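# Put phone on comic book, laptop on stand

## Task

Place the phone so it lies flat and entirely on top of the comic book. Also set the laptop, shut, onto the laptop stand with its top side upward and one of its long edges resting against the stand's lips. When finished, neither gripper may be in contact with the phone or the laptop.

## Robot and tools

Robot: two arms, left_arm and right_arm, each with a two-finger gripper. The fingers point along the gripper's own +z axis and spread apart along its y axis. The reported hand point sits between the finger pads, roughly 1 cm short of the tips.

Frame: every reported position, orientation, velocity and target uses the scene frame. Its origin is at table height, halfway between the arms' nominal bases. +z points up, +x points out across the table, and left_arm is on the +y side (arm names do not match image left/right). The real bases sit slightly off nominal; a BASES line, if present, gives their true spots. Printed hand positions and orientations may be off by a few centimetres, more at long reach.

The 14-number row: every motion argument uses rows of 14 numbers, each between -1 and 1, always covering both arms even if one stays still. Order: dx, dy, dz, rx, ry, rz, opening for left_arm, then the same seven for right_arm. The first six of each arm are an offset (not a pose) from that arm's Hand target as it stood when the action or move began, along scene axes; rotation is about the Hand target position. Scale: 1.0 = 0.6 m for dx, dy, dz and 180 degrees for rotations; rx, ry, rz form a single rotation vector. If the translation part is longer than 1.0 it may be shortened along its direction. Opening is absolute: +1 fully open (0.094 m), -1 shut. A 0 in the opening slot is a real command, so to keep a gripper as it is, resend its present opening (shown under Tool commands).

execute_actions(actions, cameras): actions is a list of actions; each action is a list of up to 15 rows, each row lasting one control step (1/30 s). A shorter action repeats its final row until 15 steps are used. Every row in an action is measured from the same start pose, not from the row before. A new action starts from the current Hand target, so repeating an offset moves further. An empty list just reports state and images. cameras chooses images: omitted, null or ["all"] gives all; [] gives none; an unknown name invalidates the call.

move(target, speed, blend, opening_speed, blocking, cameras): drives each gripper in a straight line toward its offset target. target is one 14-number row or a list of up to 15 rows, all offsets from the same starting Hand targets. speed is in m/s, 0.002 to 4.3, default 0.25 (turn rate up to twice that in rad/s), one value or one per target. blend (m) rounds corners of a list of targets. opening_speed (0.2 or more, in scale units per second) makes finger changes gradual. blocking=false returns after about 0.5 s while motion continues. Moves do not avoid obstacles or the other arm. Faster moves lag and stray more and strike harder; a target set far beyond a contact presses harder. Avoid paths close to an arm's own base, which can flip its shoulder posture; go around. A move is capped at 10 s.

wait(seconds 0 to 10): lets time pass holding last commands. stop(): brakes a running move. zoom_image(camera, region): close-up of cam_head_left or cam_head_right (each 896x504), region [x0, y0, x1, y1] in pixels from top-left, at most 504x504. finished_scene(scene): ends the current scene, given its number; irreversible.

Reading results: each gives Hand target, end_effector_position (m), end_effector_quat_wxyz, joint positions, velocities ("within noise" means still), torques, grip_measured (same scale as opening; reads up to about 2.7 mm wide when empty), and grip_effort_nm (motor effort, negative closing; not a pad force). move adds a "move:" line with its ending: done (at rest within 10 mm and 2 degrees), off_target, moving, held, fault, plus limits such as paced (pose clipped) or held (steps withheld). done does not mean no contact. The gripper often settles a centimetre or more short of its command from friction and weight; a later action, even all zeros, requests it again; if still short, send the gap as an offset. Orientation commands are clipped to 40 degrees from the measured one per step.

Gripping: closing past first contact by about 0.05 (0.11 for small or round items) reaches full force, about 50 to 64 N per pad. Close slowly on anything fragile. To release, command well above grip_measured.

Avoid: anything leaving the table or set down off it; dropping items or releasing moving ones; fast impacts and hard pushes; grippers or fingers squeezing or striking each other (can fail the task). An arm stopped by an object keeps pushing; command it back past its gripper, or send six zeros, to relieve it. Occasionally a loose object gets nudged by something external.

Motor heat: holding loads, long stretched reach or pushing at unreachable poses heats motors. MOTOR HOT appears at 85 °C; at 100 °C that arm goes limp for 30 to 60 s or more (OVER-TEMPERATURE FAULT), possibly without warning.

Joint limits (rad): waist ±2.880, shoulder 0 to 3.142, elbow 0 to 3.019 (straight 2.964), wrist pitch -1.693 to 1.571, wrist yaw ±1.571, wrist roll ±2.094.

Each tool is called as name(argument=value, ...), one argument or row to a line, values as JSON.

## Session

execute_actions(
  actions=[],
)

Scene clock: 0.00 s.
left_arm: end_effector_position=(+0.4917, +0.7724, +0.2723) grip_measured=+1.000 grip_effort_nm=n/a end_effector_quat_wxyz=(+0.538, +0.343, +0.763, +0.102) | right_arm: end_effector_position=(+0.0817, -0.5453, +0.1551) grip_measured=+1.000 grip_effort_nm=n/a end_effector_quat_wxyz=(-0.018, +0.931, +0.365, +0.017)
Joint positions: left_arm=[1.045 1.959 1.826 -0.901 1.086 1.589 0.094] | right_arm=[-1.159 1.068 0.818 -1.355 -0.035 1.239 0.094]
Joint velocities: within noise
Joint torques (N m): no reading
Motor temperatures (°C): left_arm=[23 25 27 24 28 25 28] | right_arm=[27 30 27 25 24 24 25]
Heat: left arm: hottest wrist yaw 28 °C; right arm: hottest shoulder 30 °C.
Hand target: left_arm +0.4939, +0.7763, +0.2941; +0.539, +0.352, +0.755, +0.121 | right_arm +0.0850, -0.5527, +0.1634; -0.006, +0.931, +0.366, +0.017
Tool commands: left_gripper/opening=+1.0 right_gripper/opening=+1.0

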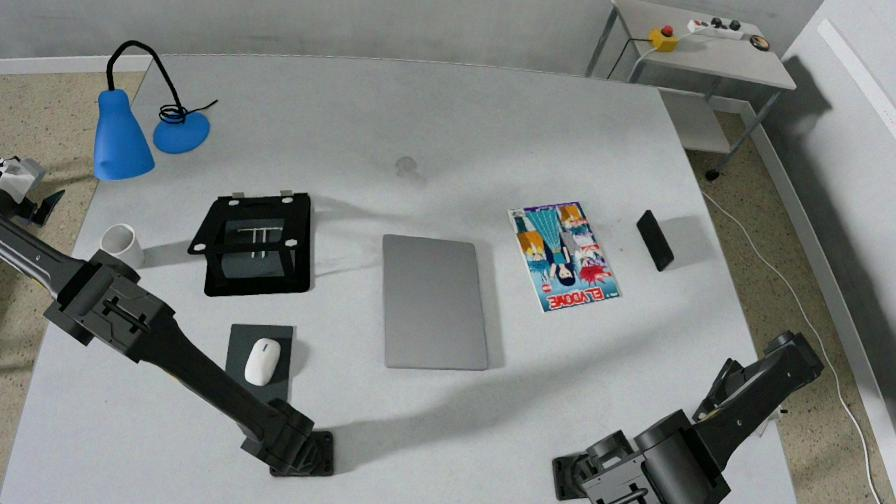

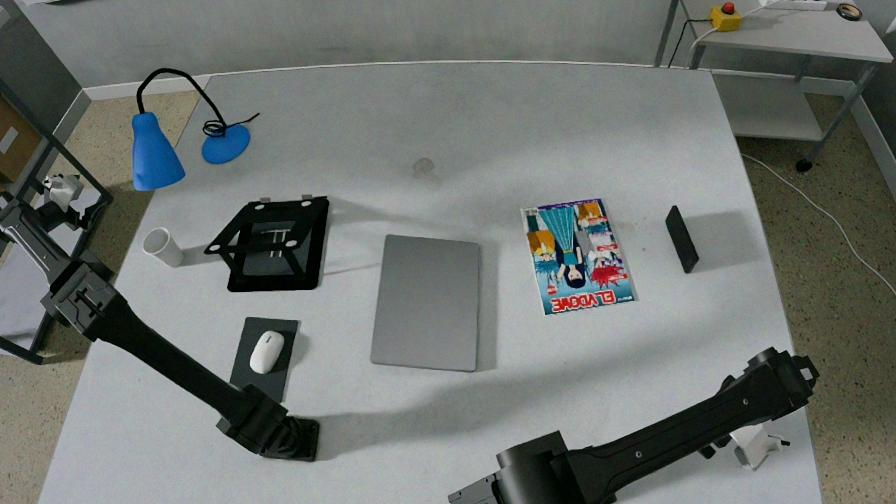

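zoom_image(
  camera="cam_head_left",
  region=[170, 170, 330, 310],
)

zoom_image(
  camera="cam_head_right",
  region=[190, 180, 350, 310],
)

zoom_image(
  camera="cam_head_left",
  region=[490, 180, 710, 330],
)

zoom_image(
  camera="cam_head_right",
  region=[350, 210, 510, 400],
)

zoom_image(
  camera="cam_head_right",
  region=[630, 190, 730, 290],
)

Scaled by 3.150.

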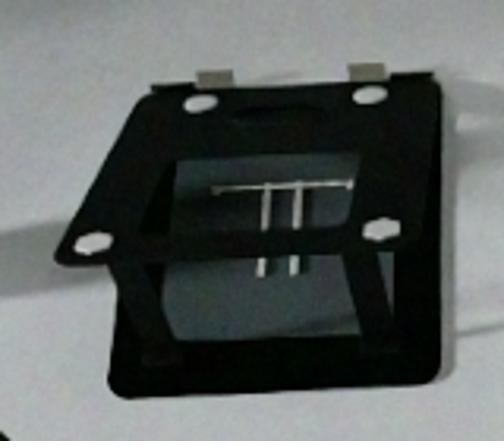

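Scaled by 3.150.

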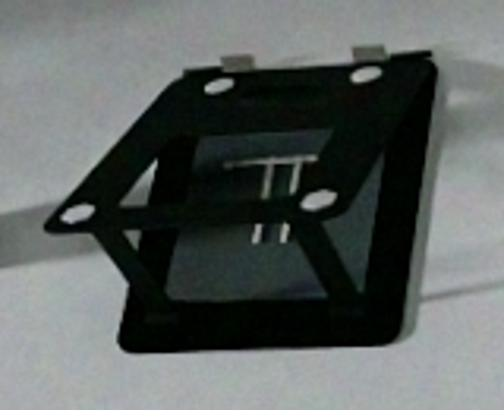

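Scaled by 2.291.

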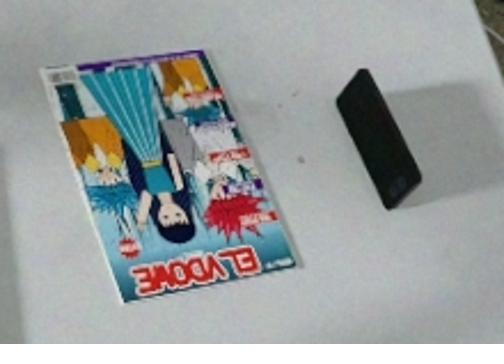

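Scaled by 2.653.

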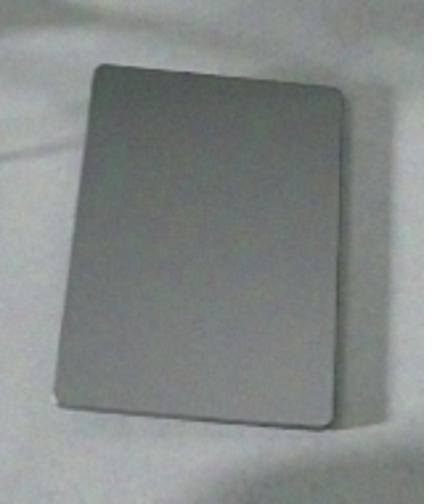

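Scaled by 5.040.

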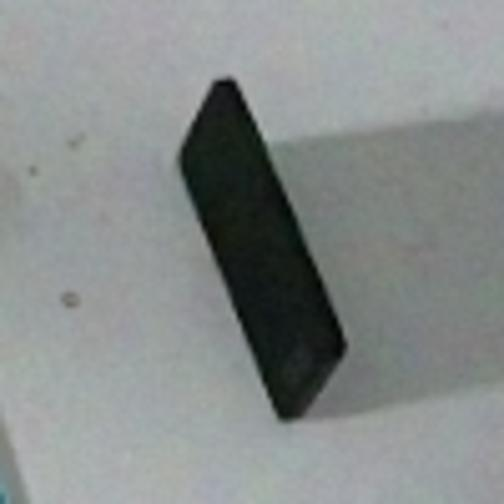

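move(
  target=[0,0,0,0,0,0,1,0.61,0.088,0.15,0,0,-0.117,0],
  speed=0.4,
)

Scene clock: 40.60 s.
left_arm: end_effector_position=(+0.4918, +0.7724, +0.2720) grip_measured=+1.000 grip_effort_nm=0.022 end_effector_quat_wxyz=(+0.538, +0.343, +0.763, +0.102) | right_arm: end_effector_position=(+0.4335, -0.4965, +0.2425) grip_measured=+0.001 grip_effort_nm=-0.081 end_effector_quat_wxyz=(-0.047, +0.947, +0.315, +0.037)
Joint positions: left_arm=[1.045 1.959 1.826 -0.901 1.086 1.589 0.094] | right_arm=[-0.43 1.648 1.607 -1.538 -0.12 2.075 0.047]
Joint velocities: within noise
Joint torques (N m): left_arm=[-1.73 -23.65 13.74 1.07 0.52 -0.02] | right_arm=[0.91 -15.5 12.74 -0.29 -0.01 0.22]
Motor temperatures (°C): left_arm=[23 28 31 24 28 24 27] | right_arm=[27 31 34 25 24 24 25]
Heat: left arm: hottest elbow 31 °C; right arm: hottest elbow 34 °C.
Hand target: left_arm +0.4940, +0.7763, +0.2938; +0.539, +0.352, +0.755, +0.121 | right_arm +0.4509, -0.5000, +0.2535; -0.003, +0.982, +0.189, +0.018
Off the commanded pose: left_arm 0.023 m, 3 deg | right_arm 0.021 m, 16 deg.
joint sent to its limit (right arm) — joint 6 (wrist roll), upper limit. The joint targets are off in orientation, not in position.
move: off_target (left_arm, right_arm)

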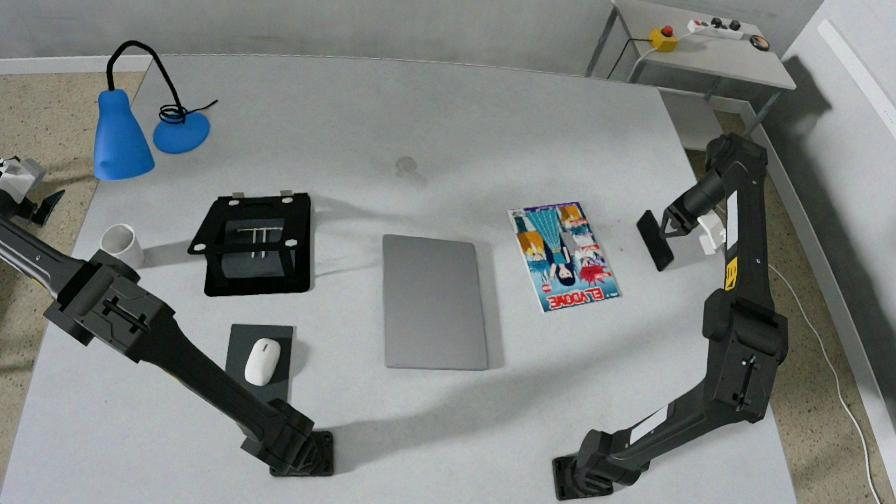

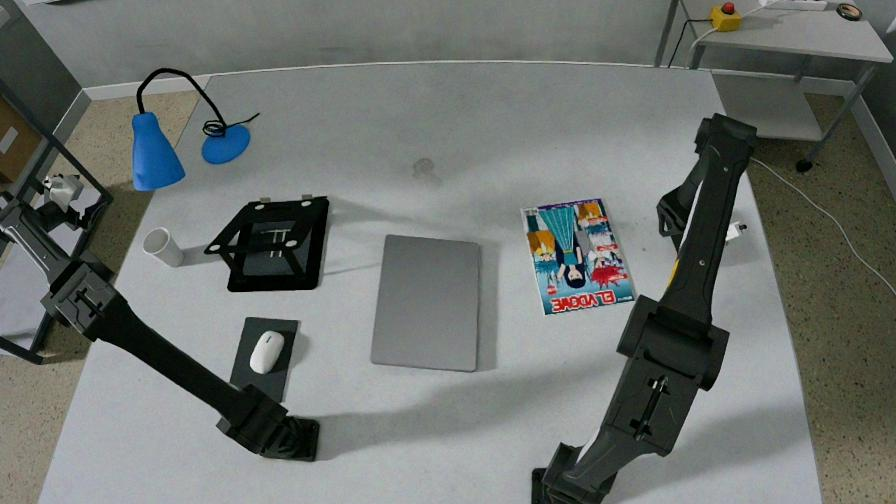

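move(
  target=[0,0,0,0,0,0,1,0,0.283,-0.15,0,0,-0.95,-1],
  speed=0.6,
)

Scene clock: 49.63 s.
left_arm: end_effector_position=(+0.4917, +0.7724, +0.2723) grip_measured=+1.000 grip_effort_nm=0.022 end_effector_quat_wxyz=(+0.538, +0.343, +0.763, +0.102) | right_arm: end_effector_position=(+0.4528, -0.3342, +0.1670) grip_measured=-0.991 grip_effort_nm=-0.491 end_effector_quat_wxyz=(-0.018, -0.258, +0.966, -0.005)
Joint positions: left_arm=[1.045 1.959 1.826 -0.901 1.086 1.589 0.094] | right_arm=[-0.048 1.648 1.41 -1.364 0.021 -0.565 0]
Joint velocities: within noise
Joint torques (N m): left_arm=[-1.38 -23.65 13.63 1.13 0.53 0.01] | right_arm=[0.91 -17.85 7.05 0.44 -0.05 0.07]
Motor temperatures (°C): left_arm=[23 29 32 24 28 24 27] | right_arm=[27 31 35 25 24 24 25]
Heat: left arm: hottest elbow 32 °C; right arm: hottest elbow 35 °C.
Hand target: left_arm +0.4939, +0.7763, +0.2941; +0.539, +0.352, +0.755, +0.121 | right_arm +0.4509, -0.3302, +0.1634; -0.018, -0.266, +0.964, -0.005
Off the commanded pose: left_arm 0.022 m, 3 deg | right_arm 0.006 m, 1 deg.
move: off_target (left_arm)

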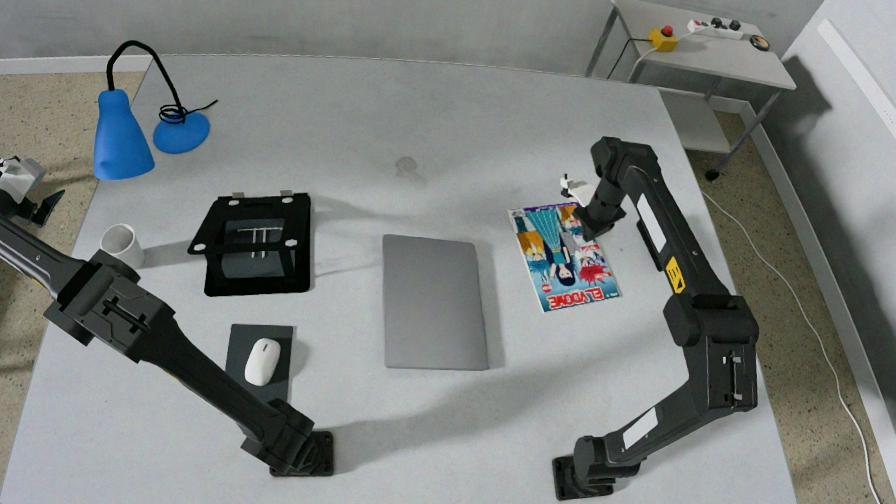

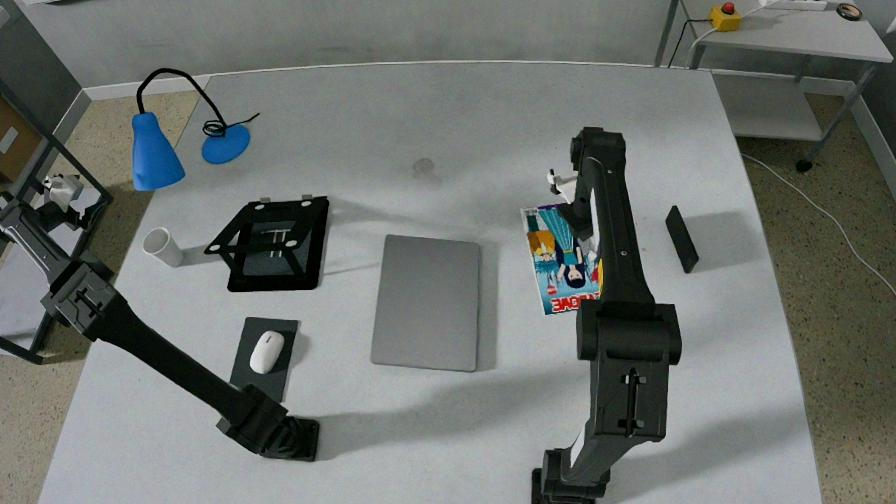

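move(
  target=[0,0,0,0,0,0,1,-0.15,0,-0.2,0,0,0,-1],
)

zoom_image(
  camera="cam_head_left",
  region=[500, 160, 720, 330],
)

zoom_image(
  camera="cam_head_right",
  region=[500, 160, 720, 330],
)

move(
  target=[0,0,0,0,0,0,1,-0.2,0.4,0.04,0,0,0,-1],
)

zoom_image(
  camera="cam_head_left",
  region=[380, 230, 600, 400],
)

zoom_image(
  camera="cam_head_right",
  region=[350, 230, 570, 400],
)

Scene clock: 55.70 s.
left_arm: end_effector_position=(+0.4917, +0.7724, +0.2723) grip_measured=+1.000 grip_effort_nm=0.022 end_effector_quat_wxyz=(+0.538, +0.343, +0.763, +0.102) | right_arm: end_effector_position=(+0.3624, -0.3303, +0.0408) grip_measured=-0.991 grip_effort_nm=-0.486 end_effector_quat_wxyz=(-0.025, -0.262, +0.965, -0.003)
Joint positions: left_arm=[1.045 1.959 1.826 -0.901 1.086 1.589 0.094] | right_arm=[-0.048 1.578 0.957 -0.996 0.021 -0.574 0]
Joint velocities: within noise
Joint torques (N m): left_arm=[-1.14 -23.24 13.71 0.96 0.45 -0.04] | right_arm=[0.44 -16.15 5.6 0.42 -0.04 0.1]
Motor temperatures (°C): left_arm=[23 29 32 24 28 24 27] | right_arm=[27 31 35 25 24 24 25]
Heat: left arm: hottest elbow 32 °C; right arm: hottest elbow 35 °C.
Hand target: left_arm +0.4939, +0.7763, +0.2941; +0.539, +0.352, +0.755, +0.121 | right_arm +0.3610, -0.3302, +0.0435; -0.018, -0.266, +0.964, -0.005
Off the commanded pose: left_arm 0.022 m, 3 deg | right_arm 0.003 m, 1 deg.
move: off_target (left_arm)

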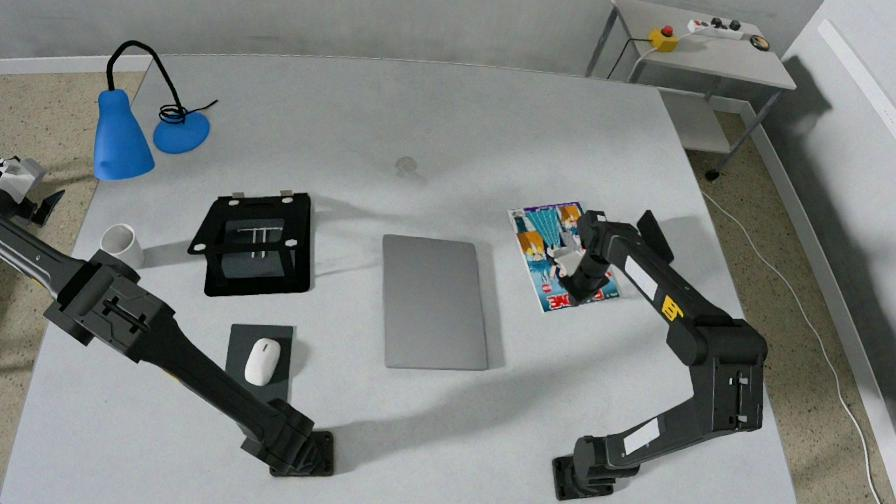

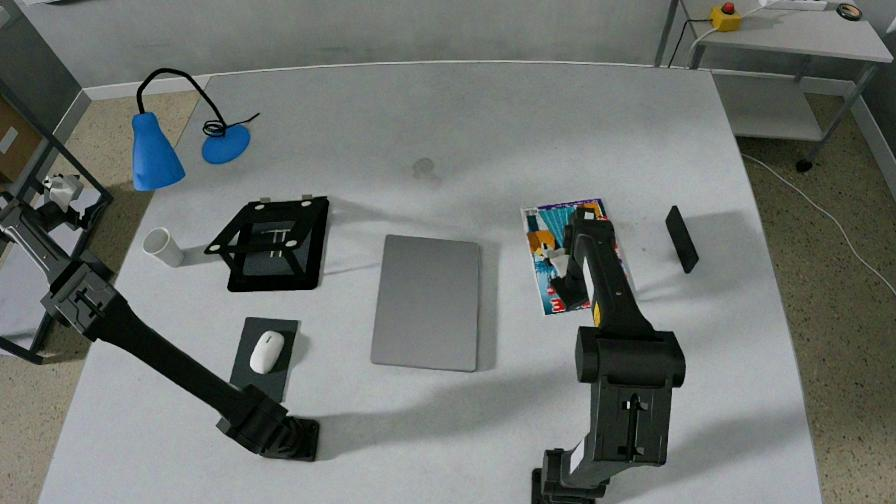

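Scaled by 2.291.

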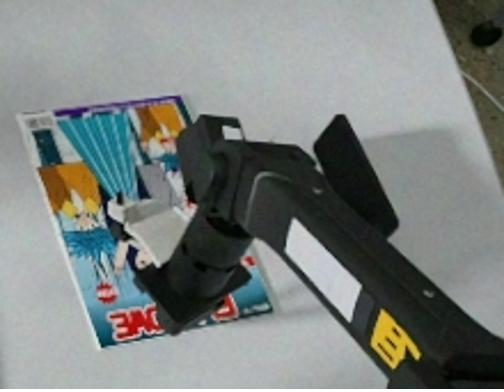

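Scaled by 2.291.

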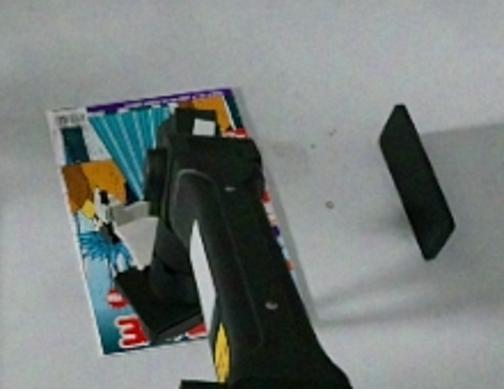

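Scene clock: 57.83 s.
left_arm: end_effector_position=(+0.4917, +0.7724, +0.2723) grip_measured=+1.000 grip_effort_nm=0.022 end_effector_quat_wxyz=(+0.538, +0.343, +0.763, +0.102) | right_arm: end_effector_position=(+0.2360, -0.0985, +0.0592) grip_measured=-0.991 grip_effort_nm=-0.491 end_effector_quat_wxyz=(-0.026, -0.264, +0.964, -0.007)
Joint positions: left_arm=[1.045 1.959 1.826 -0.901 1.086 1.589 0.094] | right_arm=[0.665 1.422 0.838 -1.04 -0.008 0.135 0]
Joint velocities: within noise
Joint torques (N m): left_arm=[-2.08 -23.82 13.68 0.95 0.52 -0.04] | right_arm=[1.14 -11.93 8.58 -0.31 0.1 0.17]
Motor temperatures (°C): left_arm=[23 29 32 24 28 24 27] | right_arm=[27 32 35 25 24 24 25]
Heat: left arm: hottest elbow 32 °C; right arm: hottest elbow 35 °C.
Hand target: left_arm +0.4939, +0.7763, +0.2941; +0.539, +0.352, +0.755, +0.121 | right_arm +0.2409, -0.0903, +0.0673; -0.018, -0.266, +0.964, -0.005
Off the commanded pose: left_arm 0.022 m, 3 deg | right_arm 0.013 m, 1 deg.
move: off_target (left_arm, right_arm)

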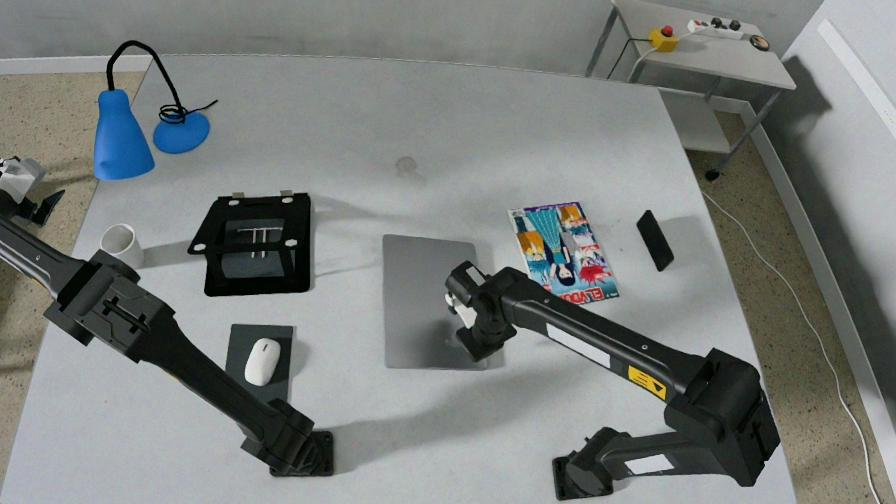

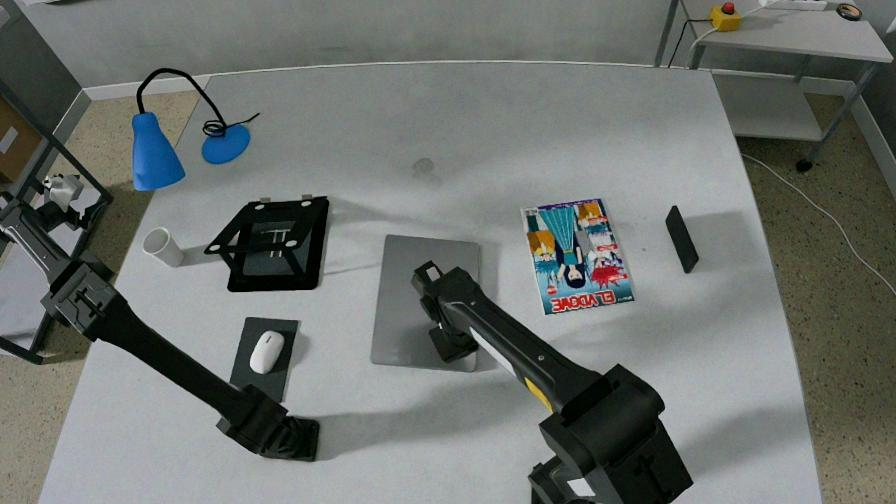

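Scaled by 2.291.

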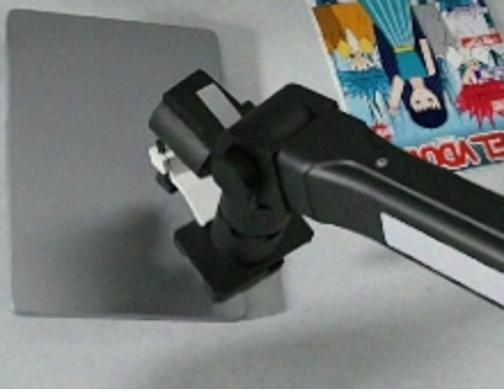

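Scaled by 2.291.

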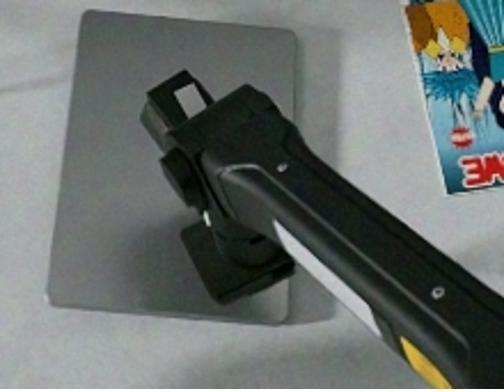

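move(
  target=[
    [0,0,0,0,0,0,1,0.1,-0.2,0.2,0,0,0,1],
    [0,0,0,0,0,0,1,0.46,-0.768,0.2,0,0,-0.1156,1],
  ],
  speed=0.4,
  blend=0.03,
)

zoom_image(
  camera="cam_head_left",
  region=[580, 140, 760, 300],
)

zoom_image(
  camera="cam_head_right",
  region=[600, 140, 780, 300],
)

Scene clock: 85.60 s.
left_arm: end_effector_position=(+0.4917, +0.7724, +0.2723) grip_measured=+1.000 grip_effort_nm=0.027 end_effector_quat_wxyz=(+0.538, +0.343, +0.763, +0.102) | right_arm: end_effector_position=(+0.5008, -0.5458, +0.1807) grip_measured=+0.999 grip_effort_nm=0.061 end_effector_quat_wxyz=(-0.028, -0.082, +0.996, +0.003)
Joint positions: left_arm=[1.045 1.959 1.826 -0.901 1.086 1.589 0.094] | right_arm=[-0.418 1.913 1.812 -1.522 0.022 -0.577 0.094]
Joint velocities: within noise
Joint torques (N m): left_arm=[-1.32 -24.23 13.75 1.14 0.53 -0.03] | right_arm=[0.62 -19.72 12.63 -0.39 -0.06 0.09]
Motor temperatures (°C): left_arm=[23 30 33 24 28 24 27] | right_arm=[27 32 35 25 24 23 25]
Heat: left arm: hottest elbow 33 °C; right arm: hottest elbow 35 °C.
Hand target: left_arm +0.4939, +0.7763, +0.2941; +0.539, +0.352, +0.755, +0.121 | right_arm +0.5169, -0.5509, +0.1873; -0.018, -0.087, +0.996, -0.001
Off the commanded pose: left_arm 0.022 m, 3 deg | right_arm 0.018 m, 1 deg.
move: off_target (left_arm, right_arm)

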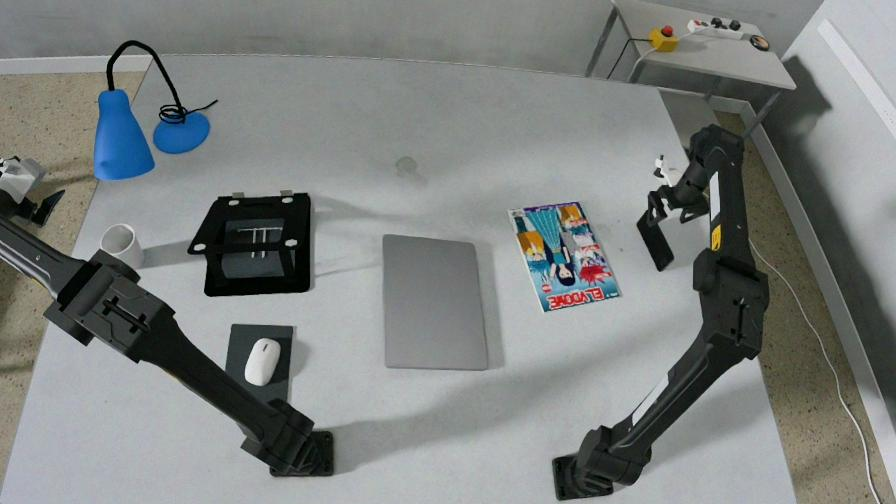

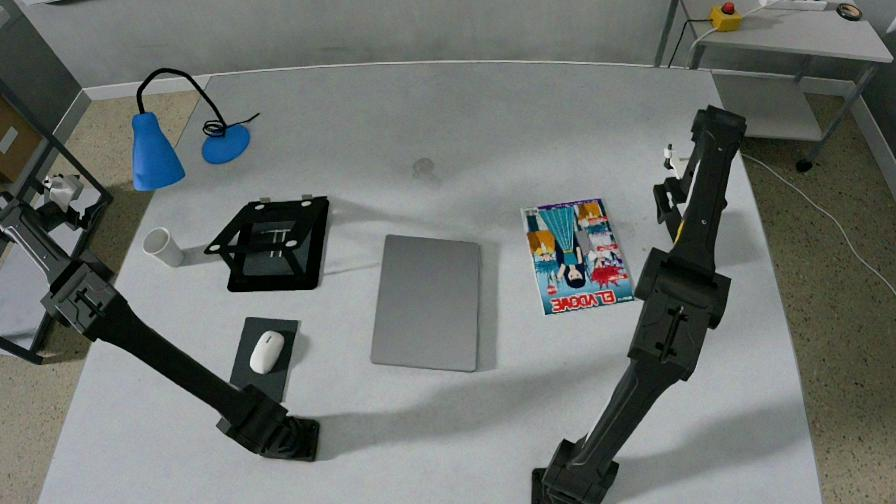

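Scaled by 2.800.

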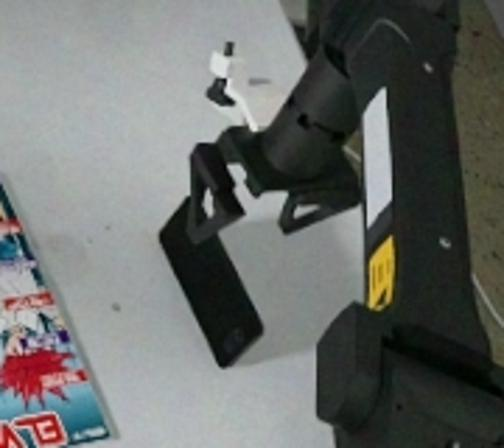

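Scaled by 2.800.

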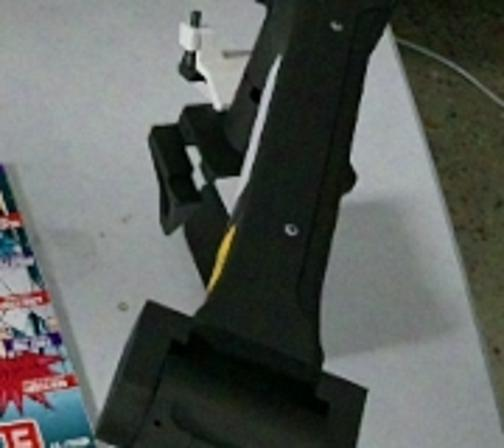

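move(
  target=[0,0,0,0,0,0,1,0.01,-0.025,-0.09,0,0,0,1],
)

zoom_image(
  camera="cam_head_left",
  region=[600, 160, 740, 300],
)

zoom_image(
  camera="cam_head_right",
  region=[620, 160, 760, 300],
)

Scene clock: 91.73 s.
left_arm: end_effector_position=(+0.4917, +0.7724, +0.2723) grip_measured=+1.000 grip_effort_nm=0.027 end_effector_quat_wxyz=(+0.538, +0.343, +0.763, +0.102) | right_arm: end_effector_position=(+0.5220, -0.5574, +0.1462) grip_measured=+0.999 grip_effort_nm=0.071 end_effector_quat_wxyz=(-0.014, -0.090, +0.996, -0.005)
Joint positions: left_arm=[1.045 1.959 1.826 -0.901 1.086 1.589 0.094] | right_arm=[-0.421 1.972 1.812 -1.432 0.022 -0.596 0.094]
Joint velocities: within noise
Joint torques (N m): left_arm=[-1.55 -23.94 13.82 0.98 0.52 -0.06] | right_arm=[-0.62 -21.42 8.43 0.44 -0.04 0.11]
Motor temperatures (°C): left_arm=[23 30 33 24 28 24 27] | right_arm=[27 33 35 25 24 23 25]
Heat: left arm: hottest elbow 33 °C; right arm: hottest elbow 35 °C.
Hand target: left_arm +0.4939, +0.7763, +0.2941; +0.539, +0.352, +0.755, +0.121 | right_arm +0.5230, -0.5659, +0.1334; -0.018, -0.087, +0.996, -0.001
Off the commanded pose: left_arm 0.022 m, 3 deg | right_arm 0.015 m, 1 deg.
move: off_target (left_arm, right_arm)

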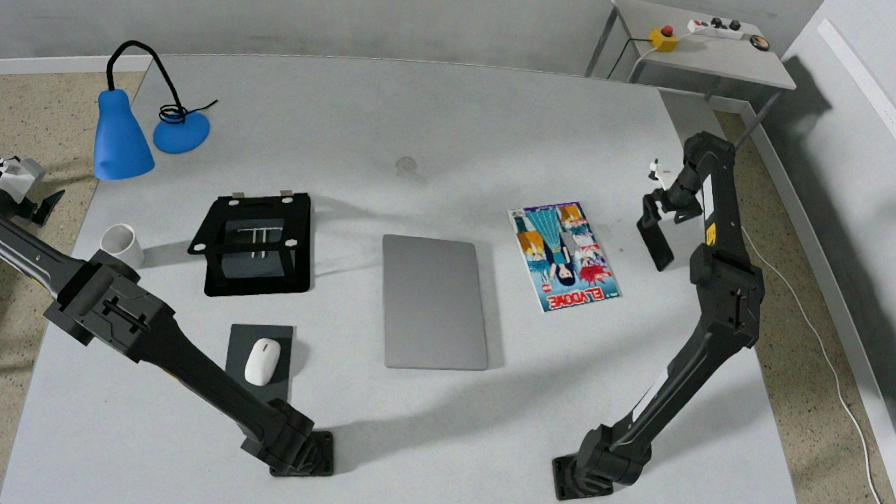

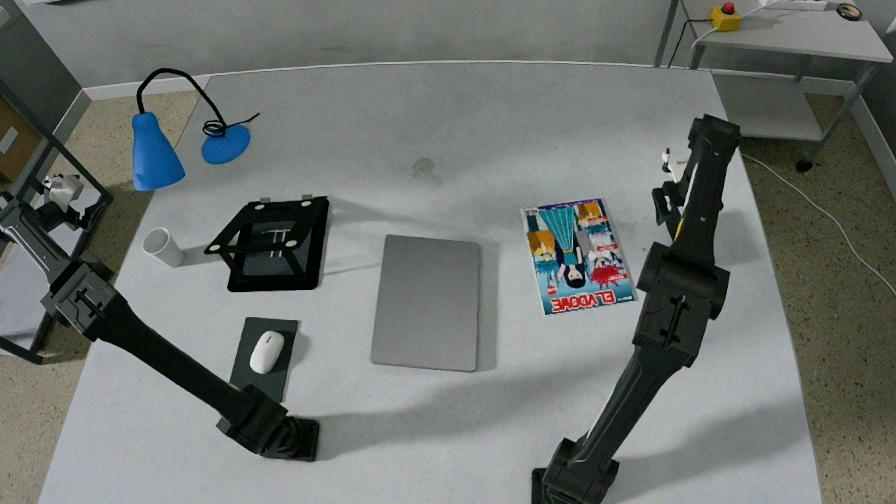

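Scaled by 3.600.

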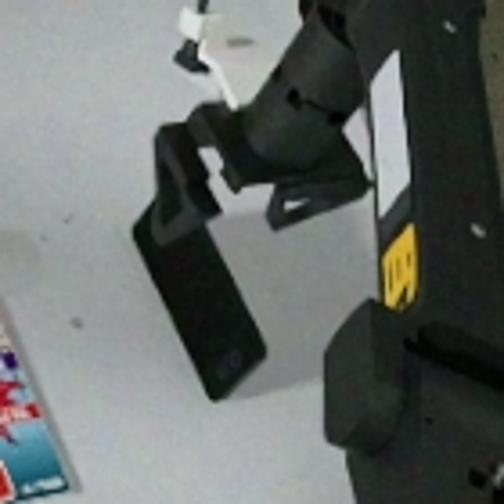

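Scaled by 3.600.

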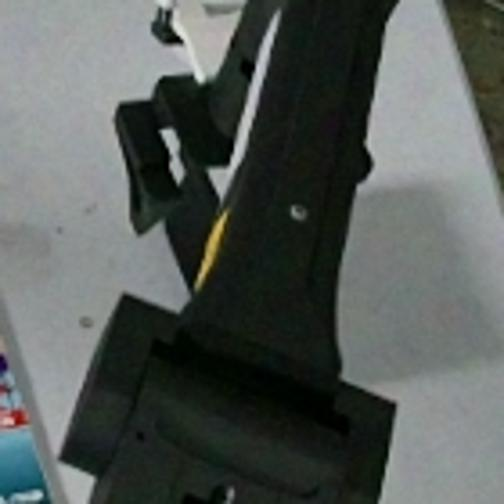

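move(
  target=[0,0,0,0,0,0,1,0.0,-0.015,-0.139,0,0,0,1],
  speed=0.12,
)

zoom_image(
  camera="cam_head_left",
  region=[600, 160, 740, 300],
)

zoom_image(
  camera="cam_head_right",
  region=[620, 160, 760, 300],
)

Scene clock: 99.17 s.
left_arm: end_effector_position=(+0.4917, +0.7724, +0.2723) grip_measured=+1.000 grip_effort_nm=0.022 end_effector_quat_wxyz=(+0.538, +0.343, +0.763, +0.102) | right_arm: end_effector_position=(+0.5273, -0.5690, +0.0672) grip_measured=+0.999 grip_effort_nm=0.061 end_effector_quat_wxyz=(-0.010, -0.089, +0.996, -0.007)
Joint positions: left_arm=[1.045 1.959 1.826 -0.901 1.086 1.589 0.094] | right_arm=[-0.435 2.043 1.714 -1.25 0.022 -0.609 0.094]
Joint velocities: within noise
Joint torques (N m): left_arm=[-1.9 -22.83 13.6 1.13 0.52 0.03] | right_arm=[-0.38 -22.18 7.2 0.49 -0.04 0.08]
Motor temperatures (°C): left_arm=[23 30 34 24 28 24 27] | right_arm=[27 32 35 25 24 23 25]
Heat: left arm: hottest elbow 34 °C; right arm: hottest elbow 35 °C.
Hand target: left_arm +0.4939, +0.7763, +0.2941; +0.539, +0.352, +0.755, +0.121 | right_arm +0.5230, -0.5751, +0.0499; -0.018, -0.087, +0.996, -0.001
Off the commanded pose: left_arm 0.022 m, 3 deg | right_arm 0.019 m, 1 deg.
move: off_target (left_arm, right_arm)

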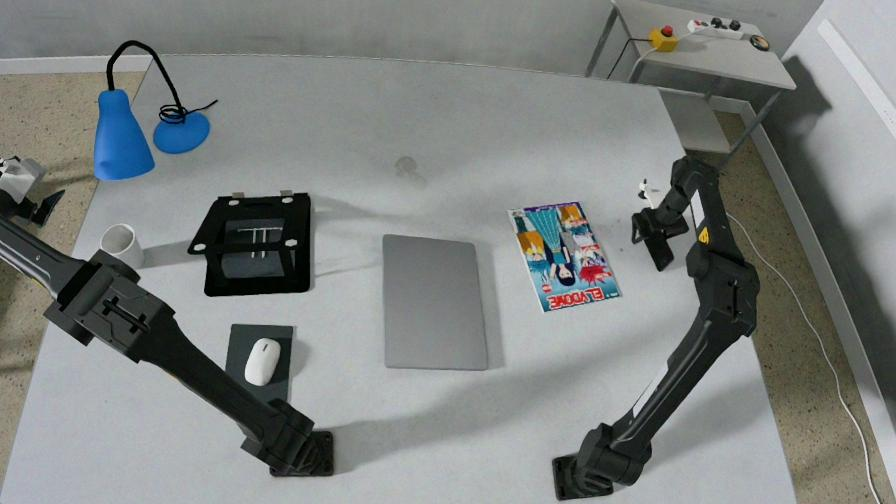

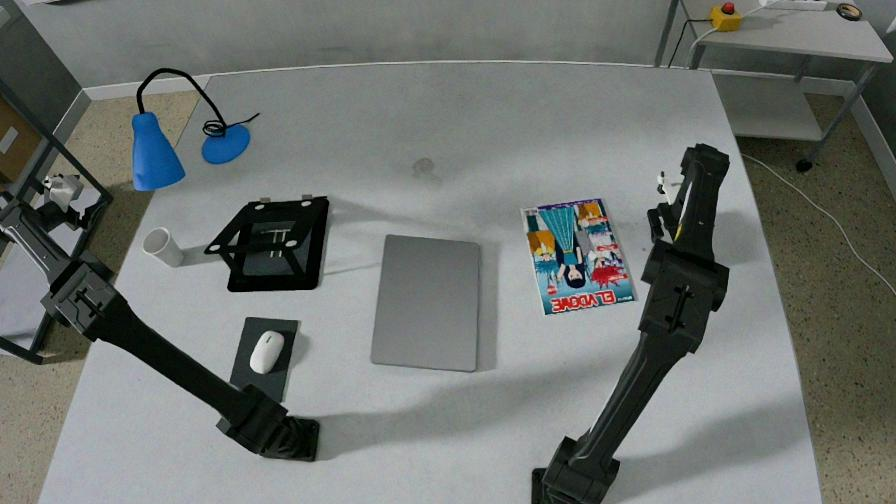

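Scaled by 3.600.

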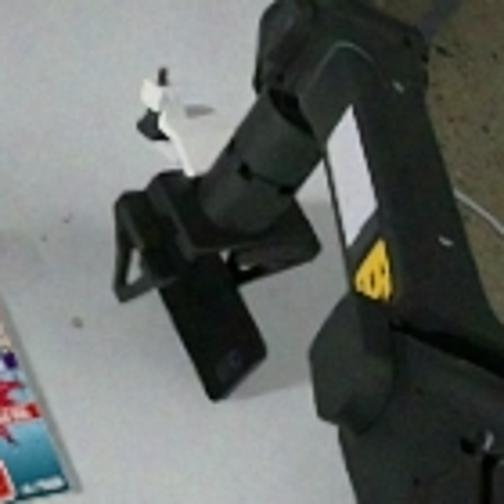

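Scaled by 3.600.

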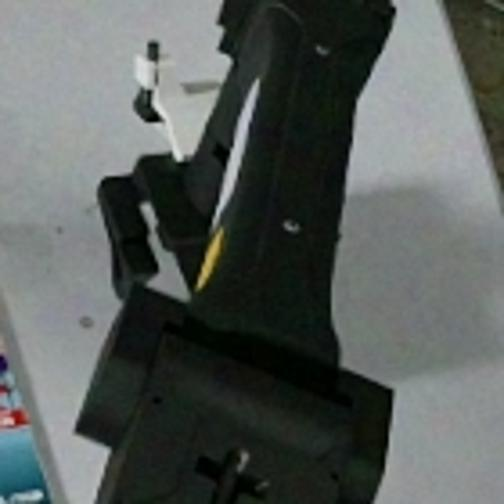

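move(
  target=[
    [0,0,0,0,0,0,1,-0.04,-0.005,-0.03,0,0,0,1],
    [0,0,0,0,0,0,1,-0.04,-0.005,-0.03,0,0,0,-0.85],
  ],
  speed=0.1,
  opening_speed=0.5,
)

zoom_image(
  camera="cam_head_left",
  region=[600, 160, 740, 300],
)

Scene clock: 106.37 s.
left_arm: end_effector_position=(+0.4917, +0.7724, +0.2723) grip_measured=+1.000 grip_effort_nm=0.027 end_effector_quat_wxyz=(+0.538, +0.343, +0.763, +0.102) | right_arm: end_effector_position=(+0.5039, -0.5772, +0.0349) grip_measured=-0.841 grip_effort_nm=-1.009 end_effector_quat_wxyz=(-0.016, -0.087, +0.996, -0.005)
Joint positions: left_arm=[1.045 1.959 1.826 -0.901 1.086 1.589 0.094] | right_arm=[-0.463 2.04 1.616 -1.169 0.025 -0.633 0.007]
Joint velocities: within noise
Joint torques (N m): left_arm=[-1.38 -23.82 13.9 0.9 0.54 -0.01] | right_arm=[-0.03 -23.59 6.68 0.16 -0.12 0.11]
Motor temperatures (°C): left_arm=[23 30 34 24 28 24 27] | right_arm=[27 34 35 25 24 23 25]
Heat: left arm: hottest elbow 34 °C; right arm: hottest elbow 35 °C.
Hand target: left_arm +0.4939, +0.7763, +0.2941; +0.539, +0.352, +0.755, +0.121 | right_arm +0.4990, -0.5780, +0.0319; -0.018, -0.087, +0.996, -0.001
Off the commanded pose: left_arm 0.022 m, 3 deg | right_arm 0.006 m, 0 deg.
move: off_target (left_arm)

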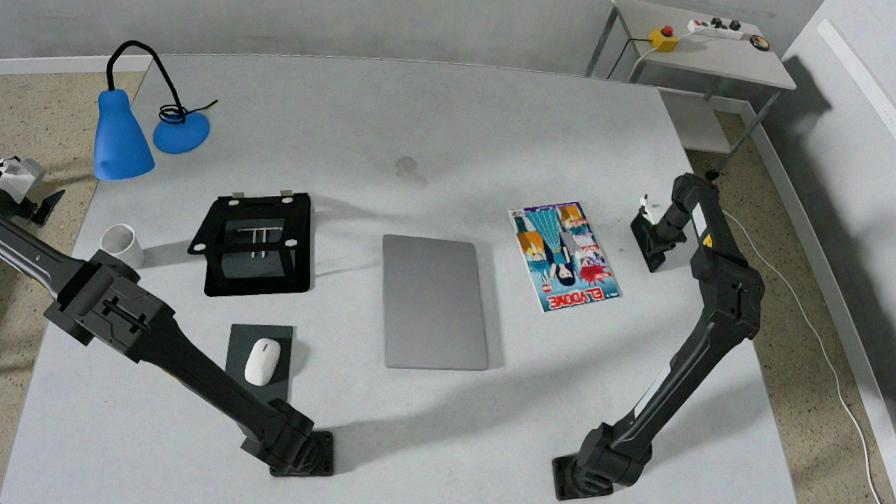

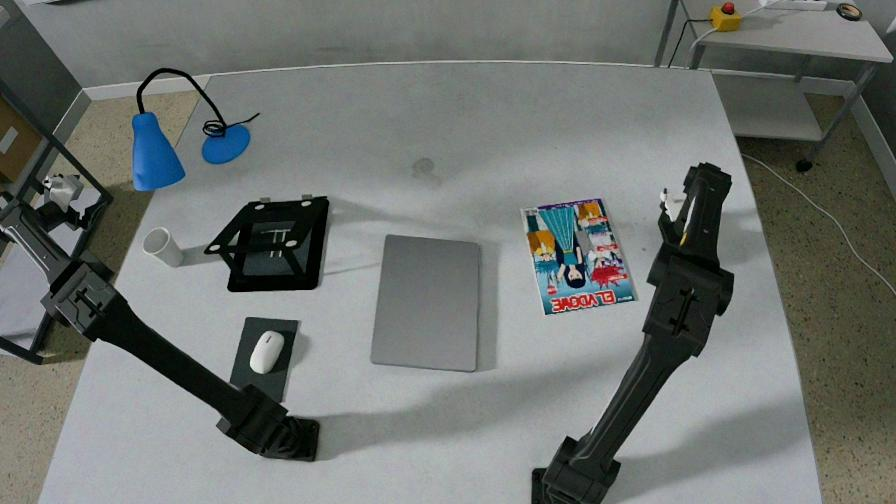

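Scaled by 3.600.

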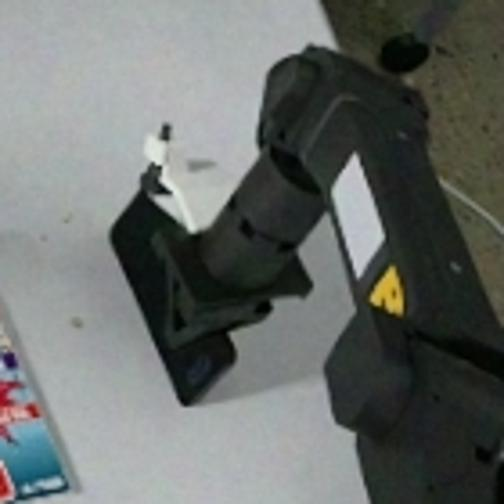

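move(
  target=[
    [0,0,0,0,0,0,1,0,0,0,0,0,0,-0.5],
    [0,0,0,0,0,0,1,0.015,0,0.025,0,0,0,-0.5],
    [0,0,0,0,0,0,1,0.015,0,0.025,0,0,0,-0.95],
  ],
  speed=0.1,
  opening_speed=0.5,
)

move(
  target=[0,0,0,0,0,0,1,0,0,0.25,0,0,0,-0.95],
  speed=0.15,
)

Scene clock: 112.27 s.
left_arm: end_effector_position=(+0.4917, +0.7724, +0.2723) grip_measured=+1.000 grip_effort_nm=0.022 end_effector_quat_wxyz=(+0.538, +0.343, +0.763, +0.102) | right_arm: end_effector_position=(+0.4985, -0.5737, +0.0355) grip_measured=-0.841 grip_effort_nm=-1.013 end_effector_quat_wxyz=(-0.026, -0.086, +0.996, +0.004)
Joint positions: left_arm=[1.045 1.959 1.826 -0.901 1.086 1.589 0.094] | right_arm=[-0.463 2.039 1.616 -1.196 0.02 -0.63 0.007]
Joint velocities: within noise
Joint torques (N m): left_arm=[-1.03 -23.06 13.75 1.06 0.52 -0.04] | right_arm=[0.5 -23.36 10.07 -0.46 0.04 0.14]
Motor temperatures (°C): left_arm=[23 31 34 24 28 24 27] | right_arm=[27 35 35 25 24 23 25]
Heat: left arm: hottest elbow 34 °C; right arm: hottest shoulder 35 °C.
Hand target: left_arm +0.4939, +0.7763, +0.2941; +0.539, +0.352, +0.755, +0.121 | right_arm +0.5080, -0.5780, +0.0470; -0.018, -0.087, +0.996, -0.001
Off the commanded pose: left_arm 0.022 m, 3 deg | right_arm 0.015 m, 1 deg.
move: off_target (left_arm, right_arm); target 3's new opening was sent with right_arm's hand 0.016 m and 1 deg from that target

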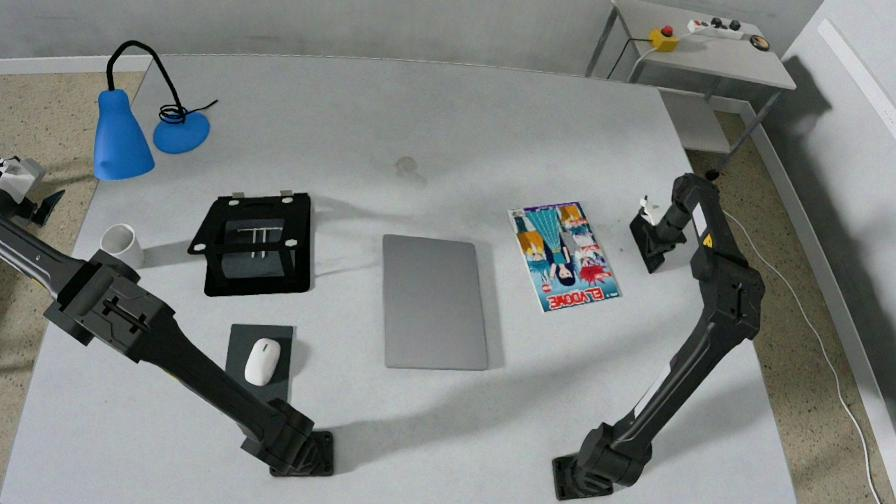

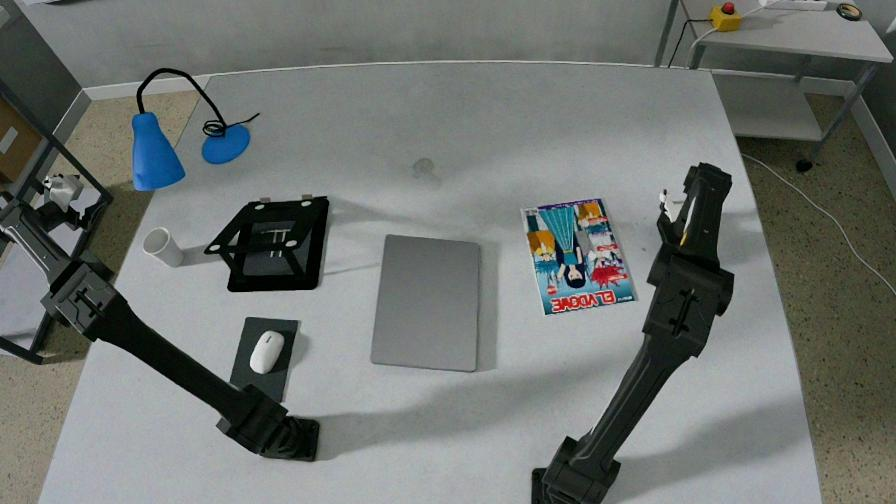

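Scene clock: 113.97 s.
left_arm: end_effector_position=(+0.4917, +0.7724, +0.2723) grip_measured=+1.000 grip_effort_nm=0.022 end_effector_quat_wxyz=(+0.538, +0.343, +0.763, +0.102) | right_arm: end_effector_position=(+0.4903, -0.5697, +0.1613) grip_measured=-0.842 grip_effort_nm=-1.043 end_effector_quat_wxyz=(-0.051, -0.086, +0.995, +0.019)
Joint positions: left_arm=[1.045 1.959 1.826 -0.901 1.086 1.589 0.094] | right_arm=[-0.463 1.96 1.831 -1.549 0.02 -0.63 0.007]
Joint velocities: within noise
Joint torques (N m): left_arm=[-1.44 -23.94 13.63 1.14 0.52 -0.07] | right_arm=[0.44 -24.53 13.38 -0.55 0.03 0.13]
Motor temperatures (°C): left_arm=[23 31 34 24 28 24 27] | right_arm=[27 35 35 25 24 23 26]
Heat: left arm: hottest elbow 34 °C; right arm: hottest shoulder 35 °C.
Hand target: left_arm +0.4939, +0.7763, +0.2941; +0.539, +0.352, +0.755, +0.121 | right_arm +0.5081, -0.5780, +0.1970; -0.018, -0.087, +0.996, -0.001
Off the commanded pose: left_arm 0.022 m, 3 deg | right_arm 0.041 m, 4 deg.
move: off_target (left_arm, right_arm)

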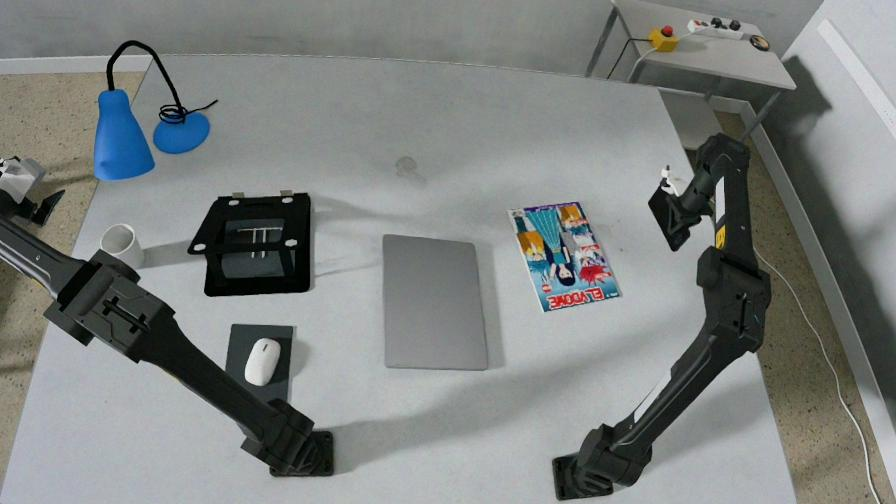

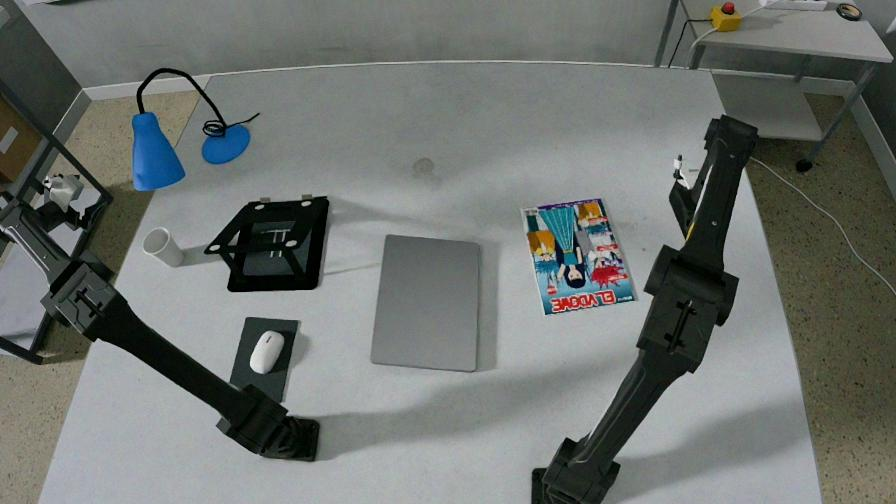

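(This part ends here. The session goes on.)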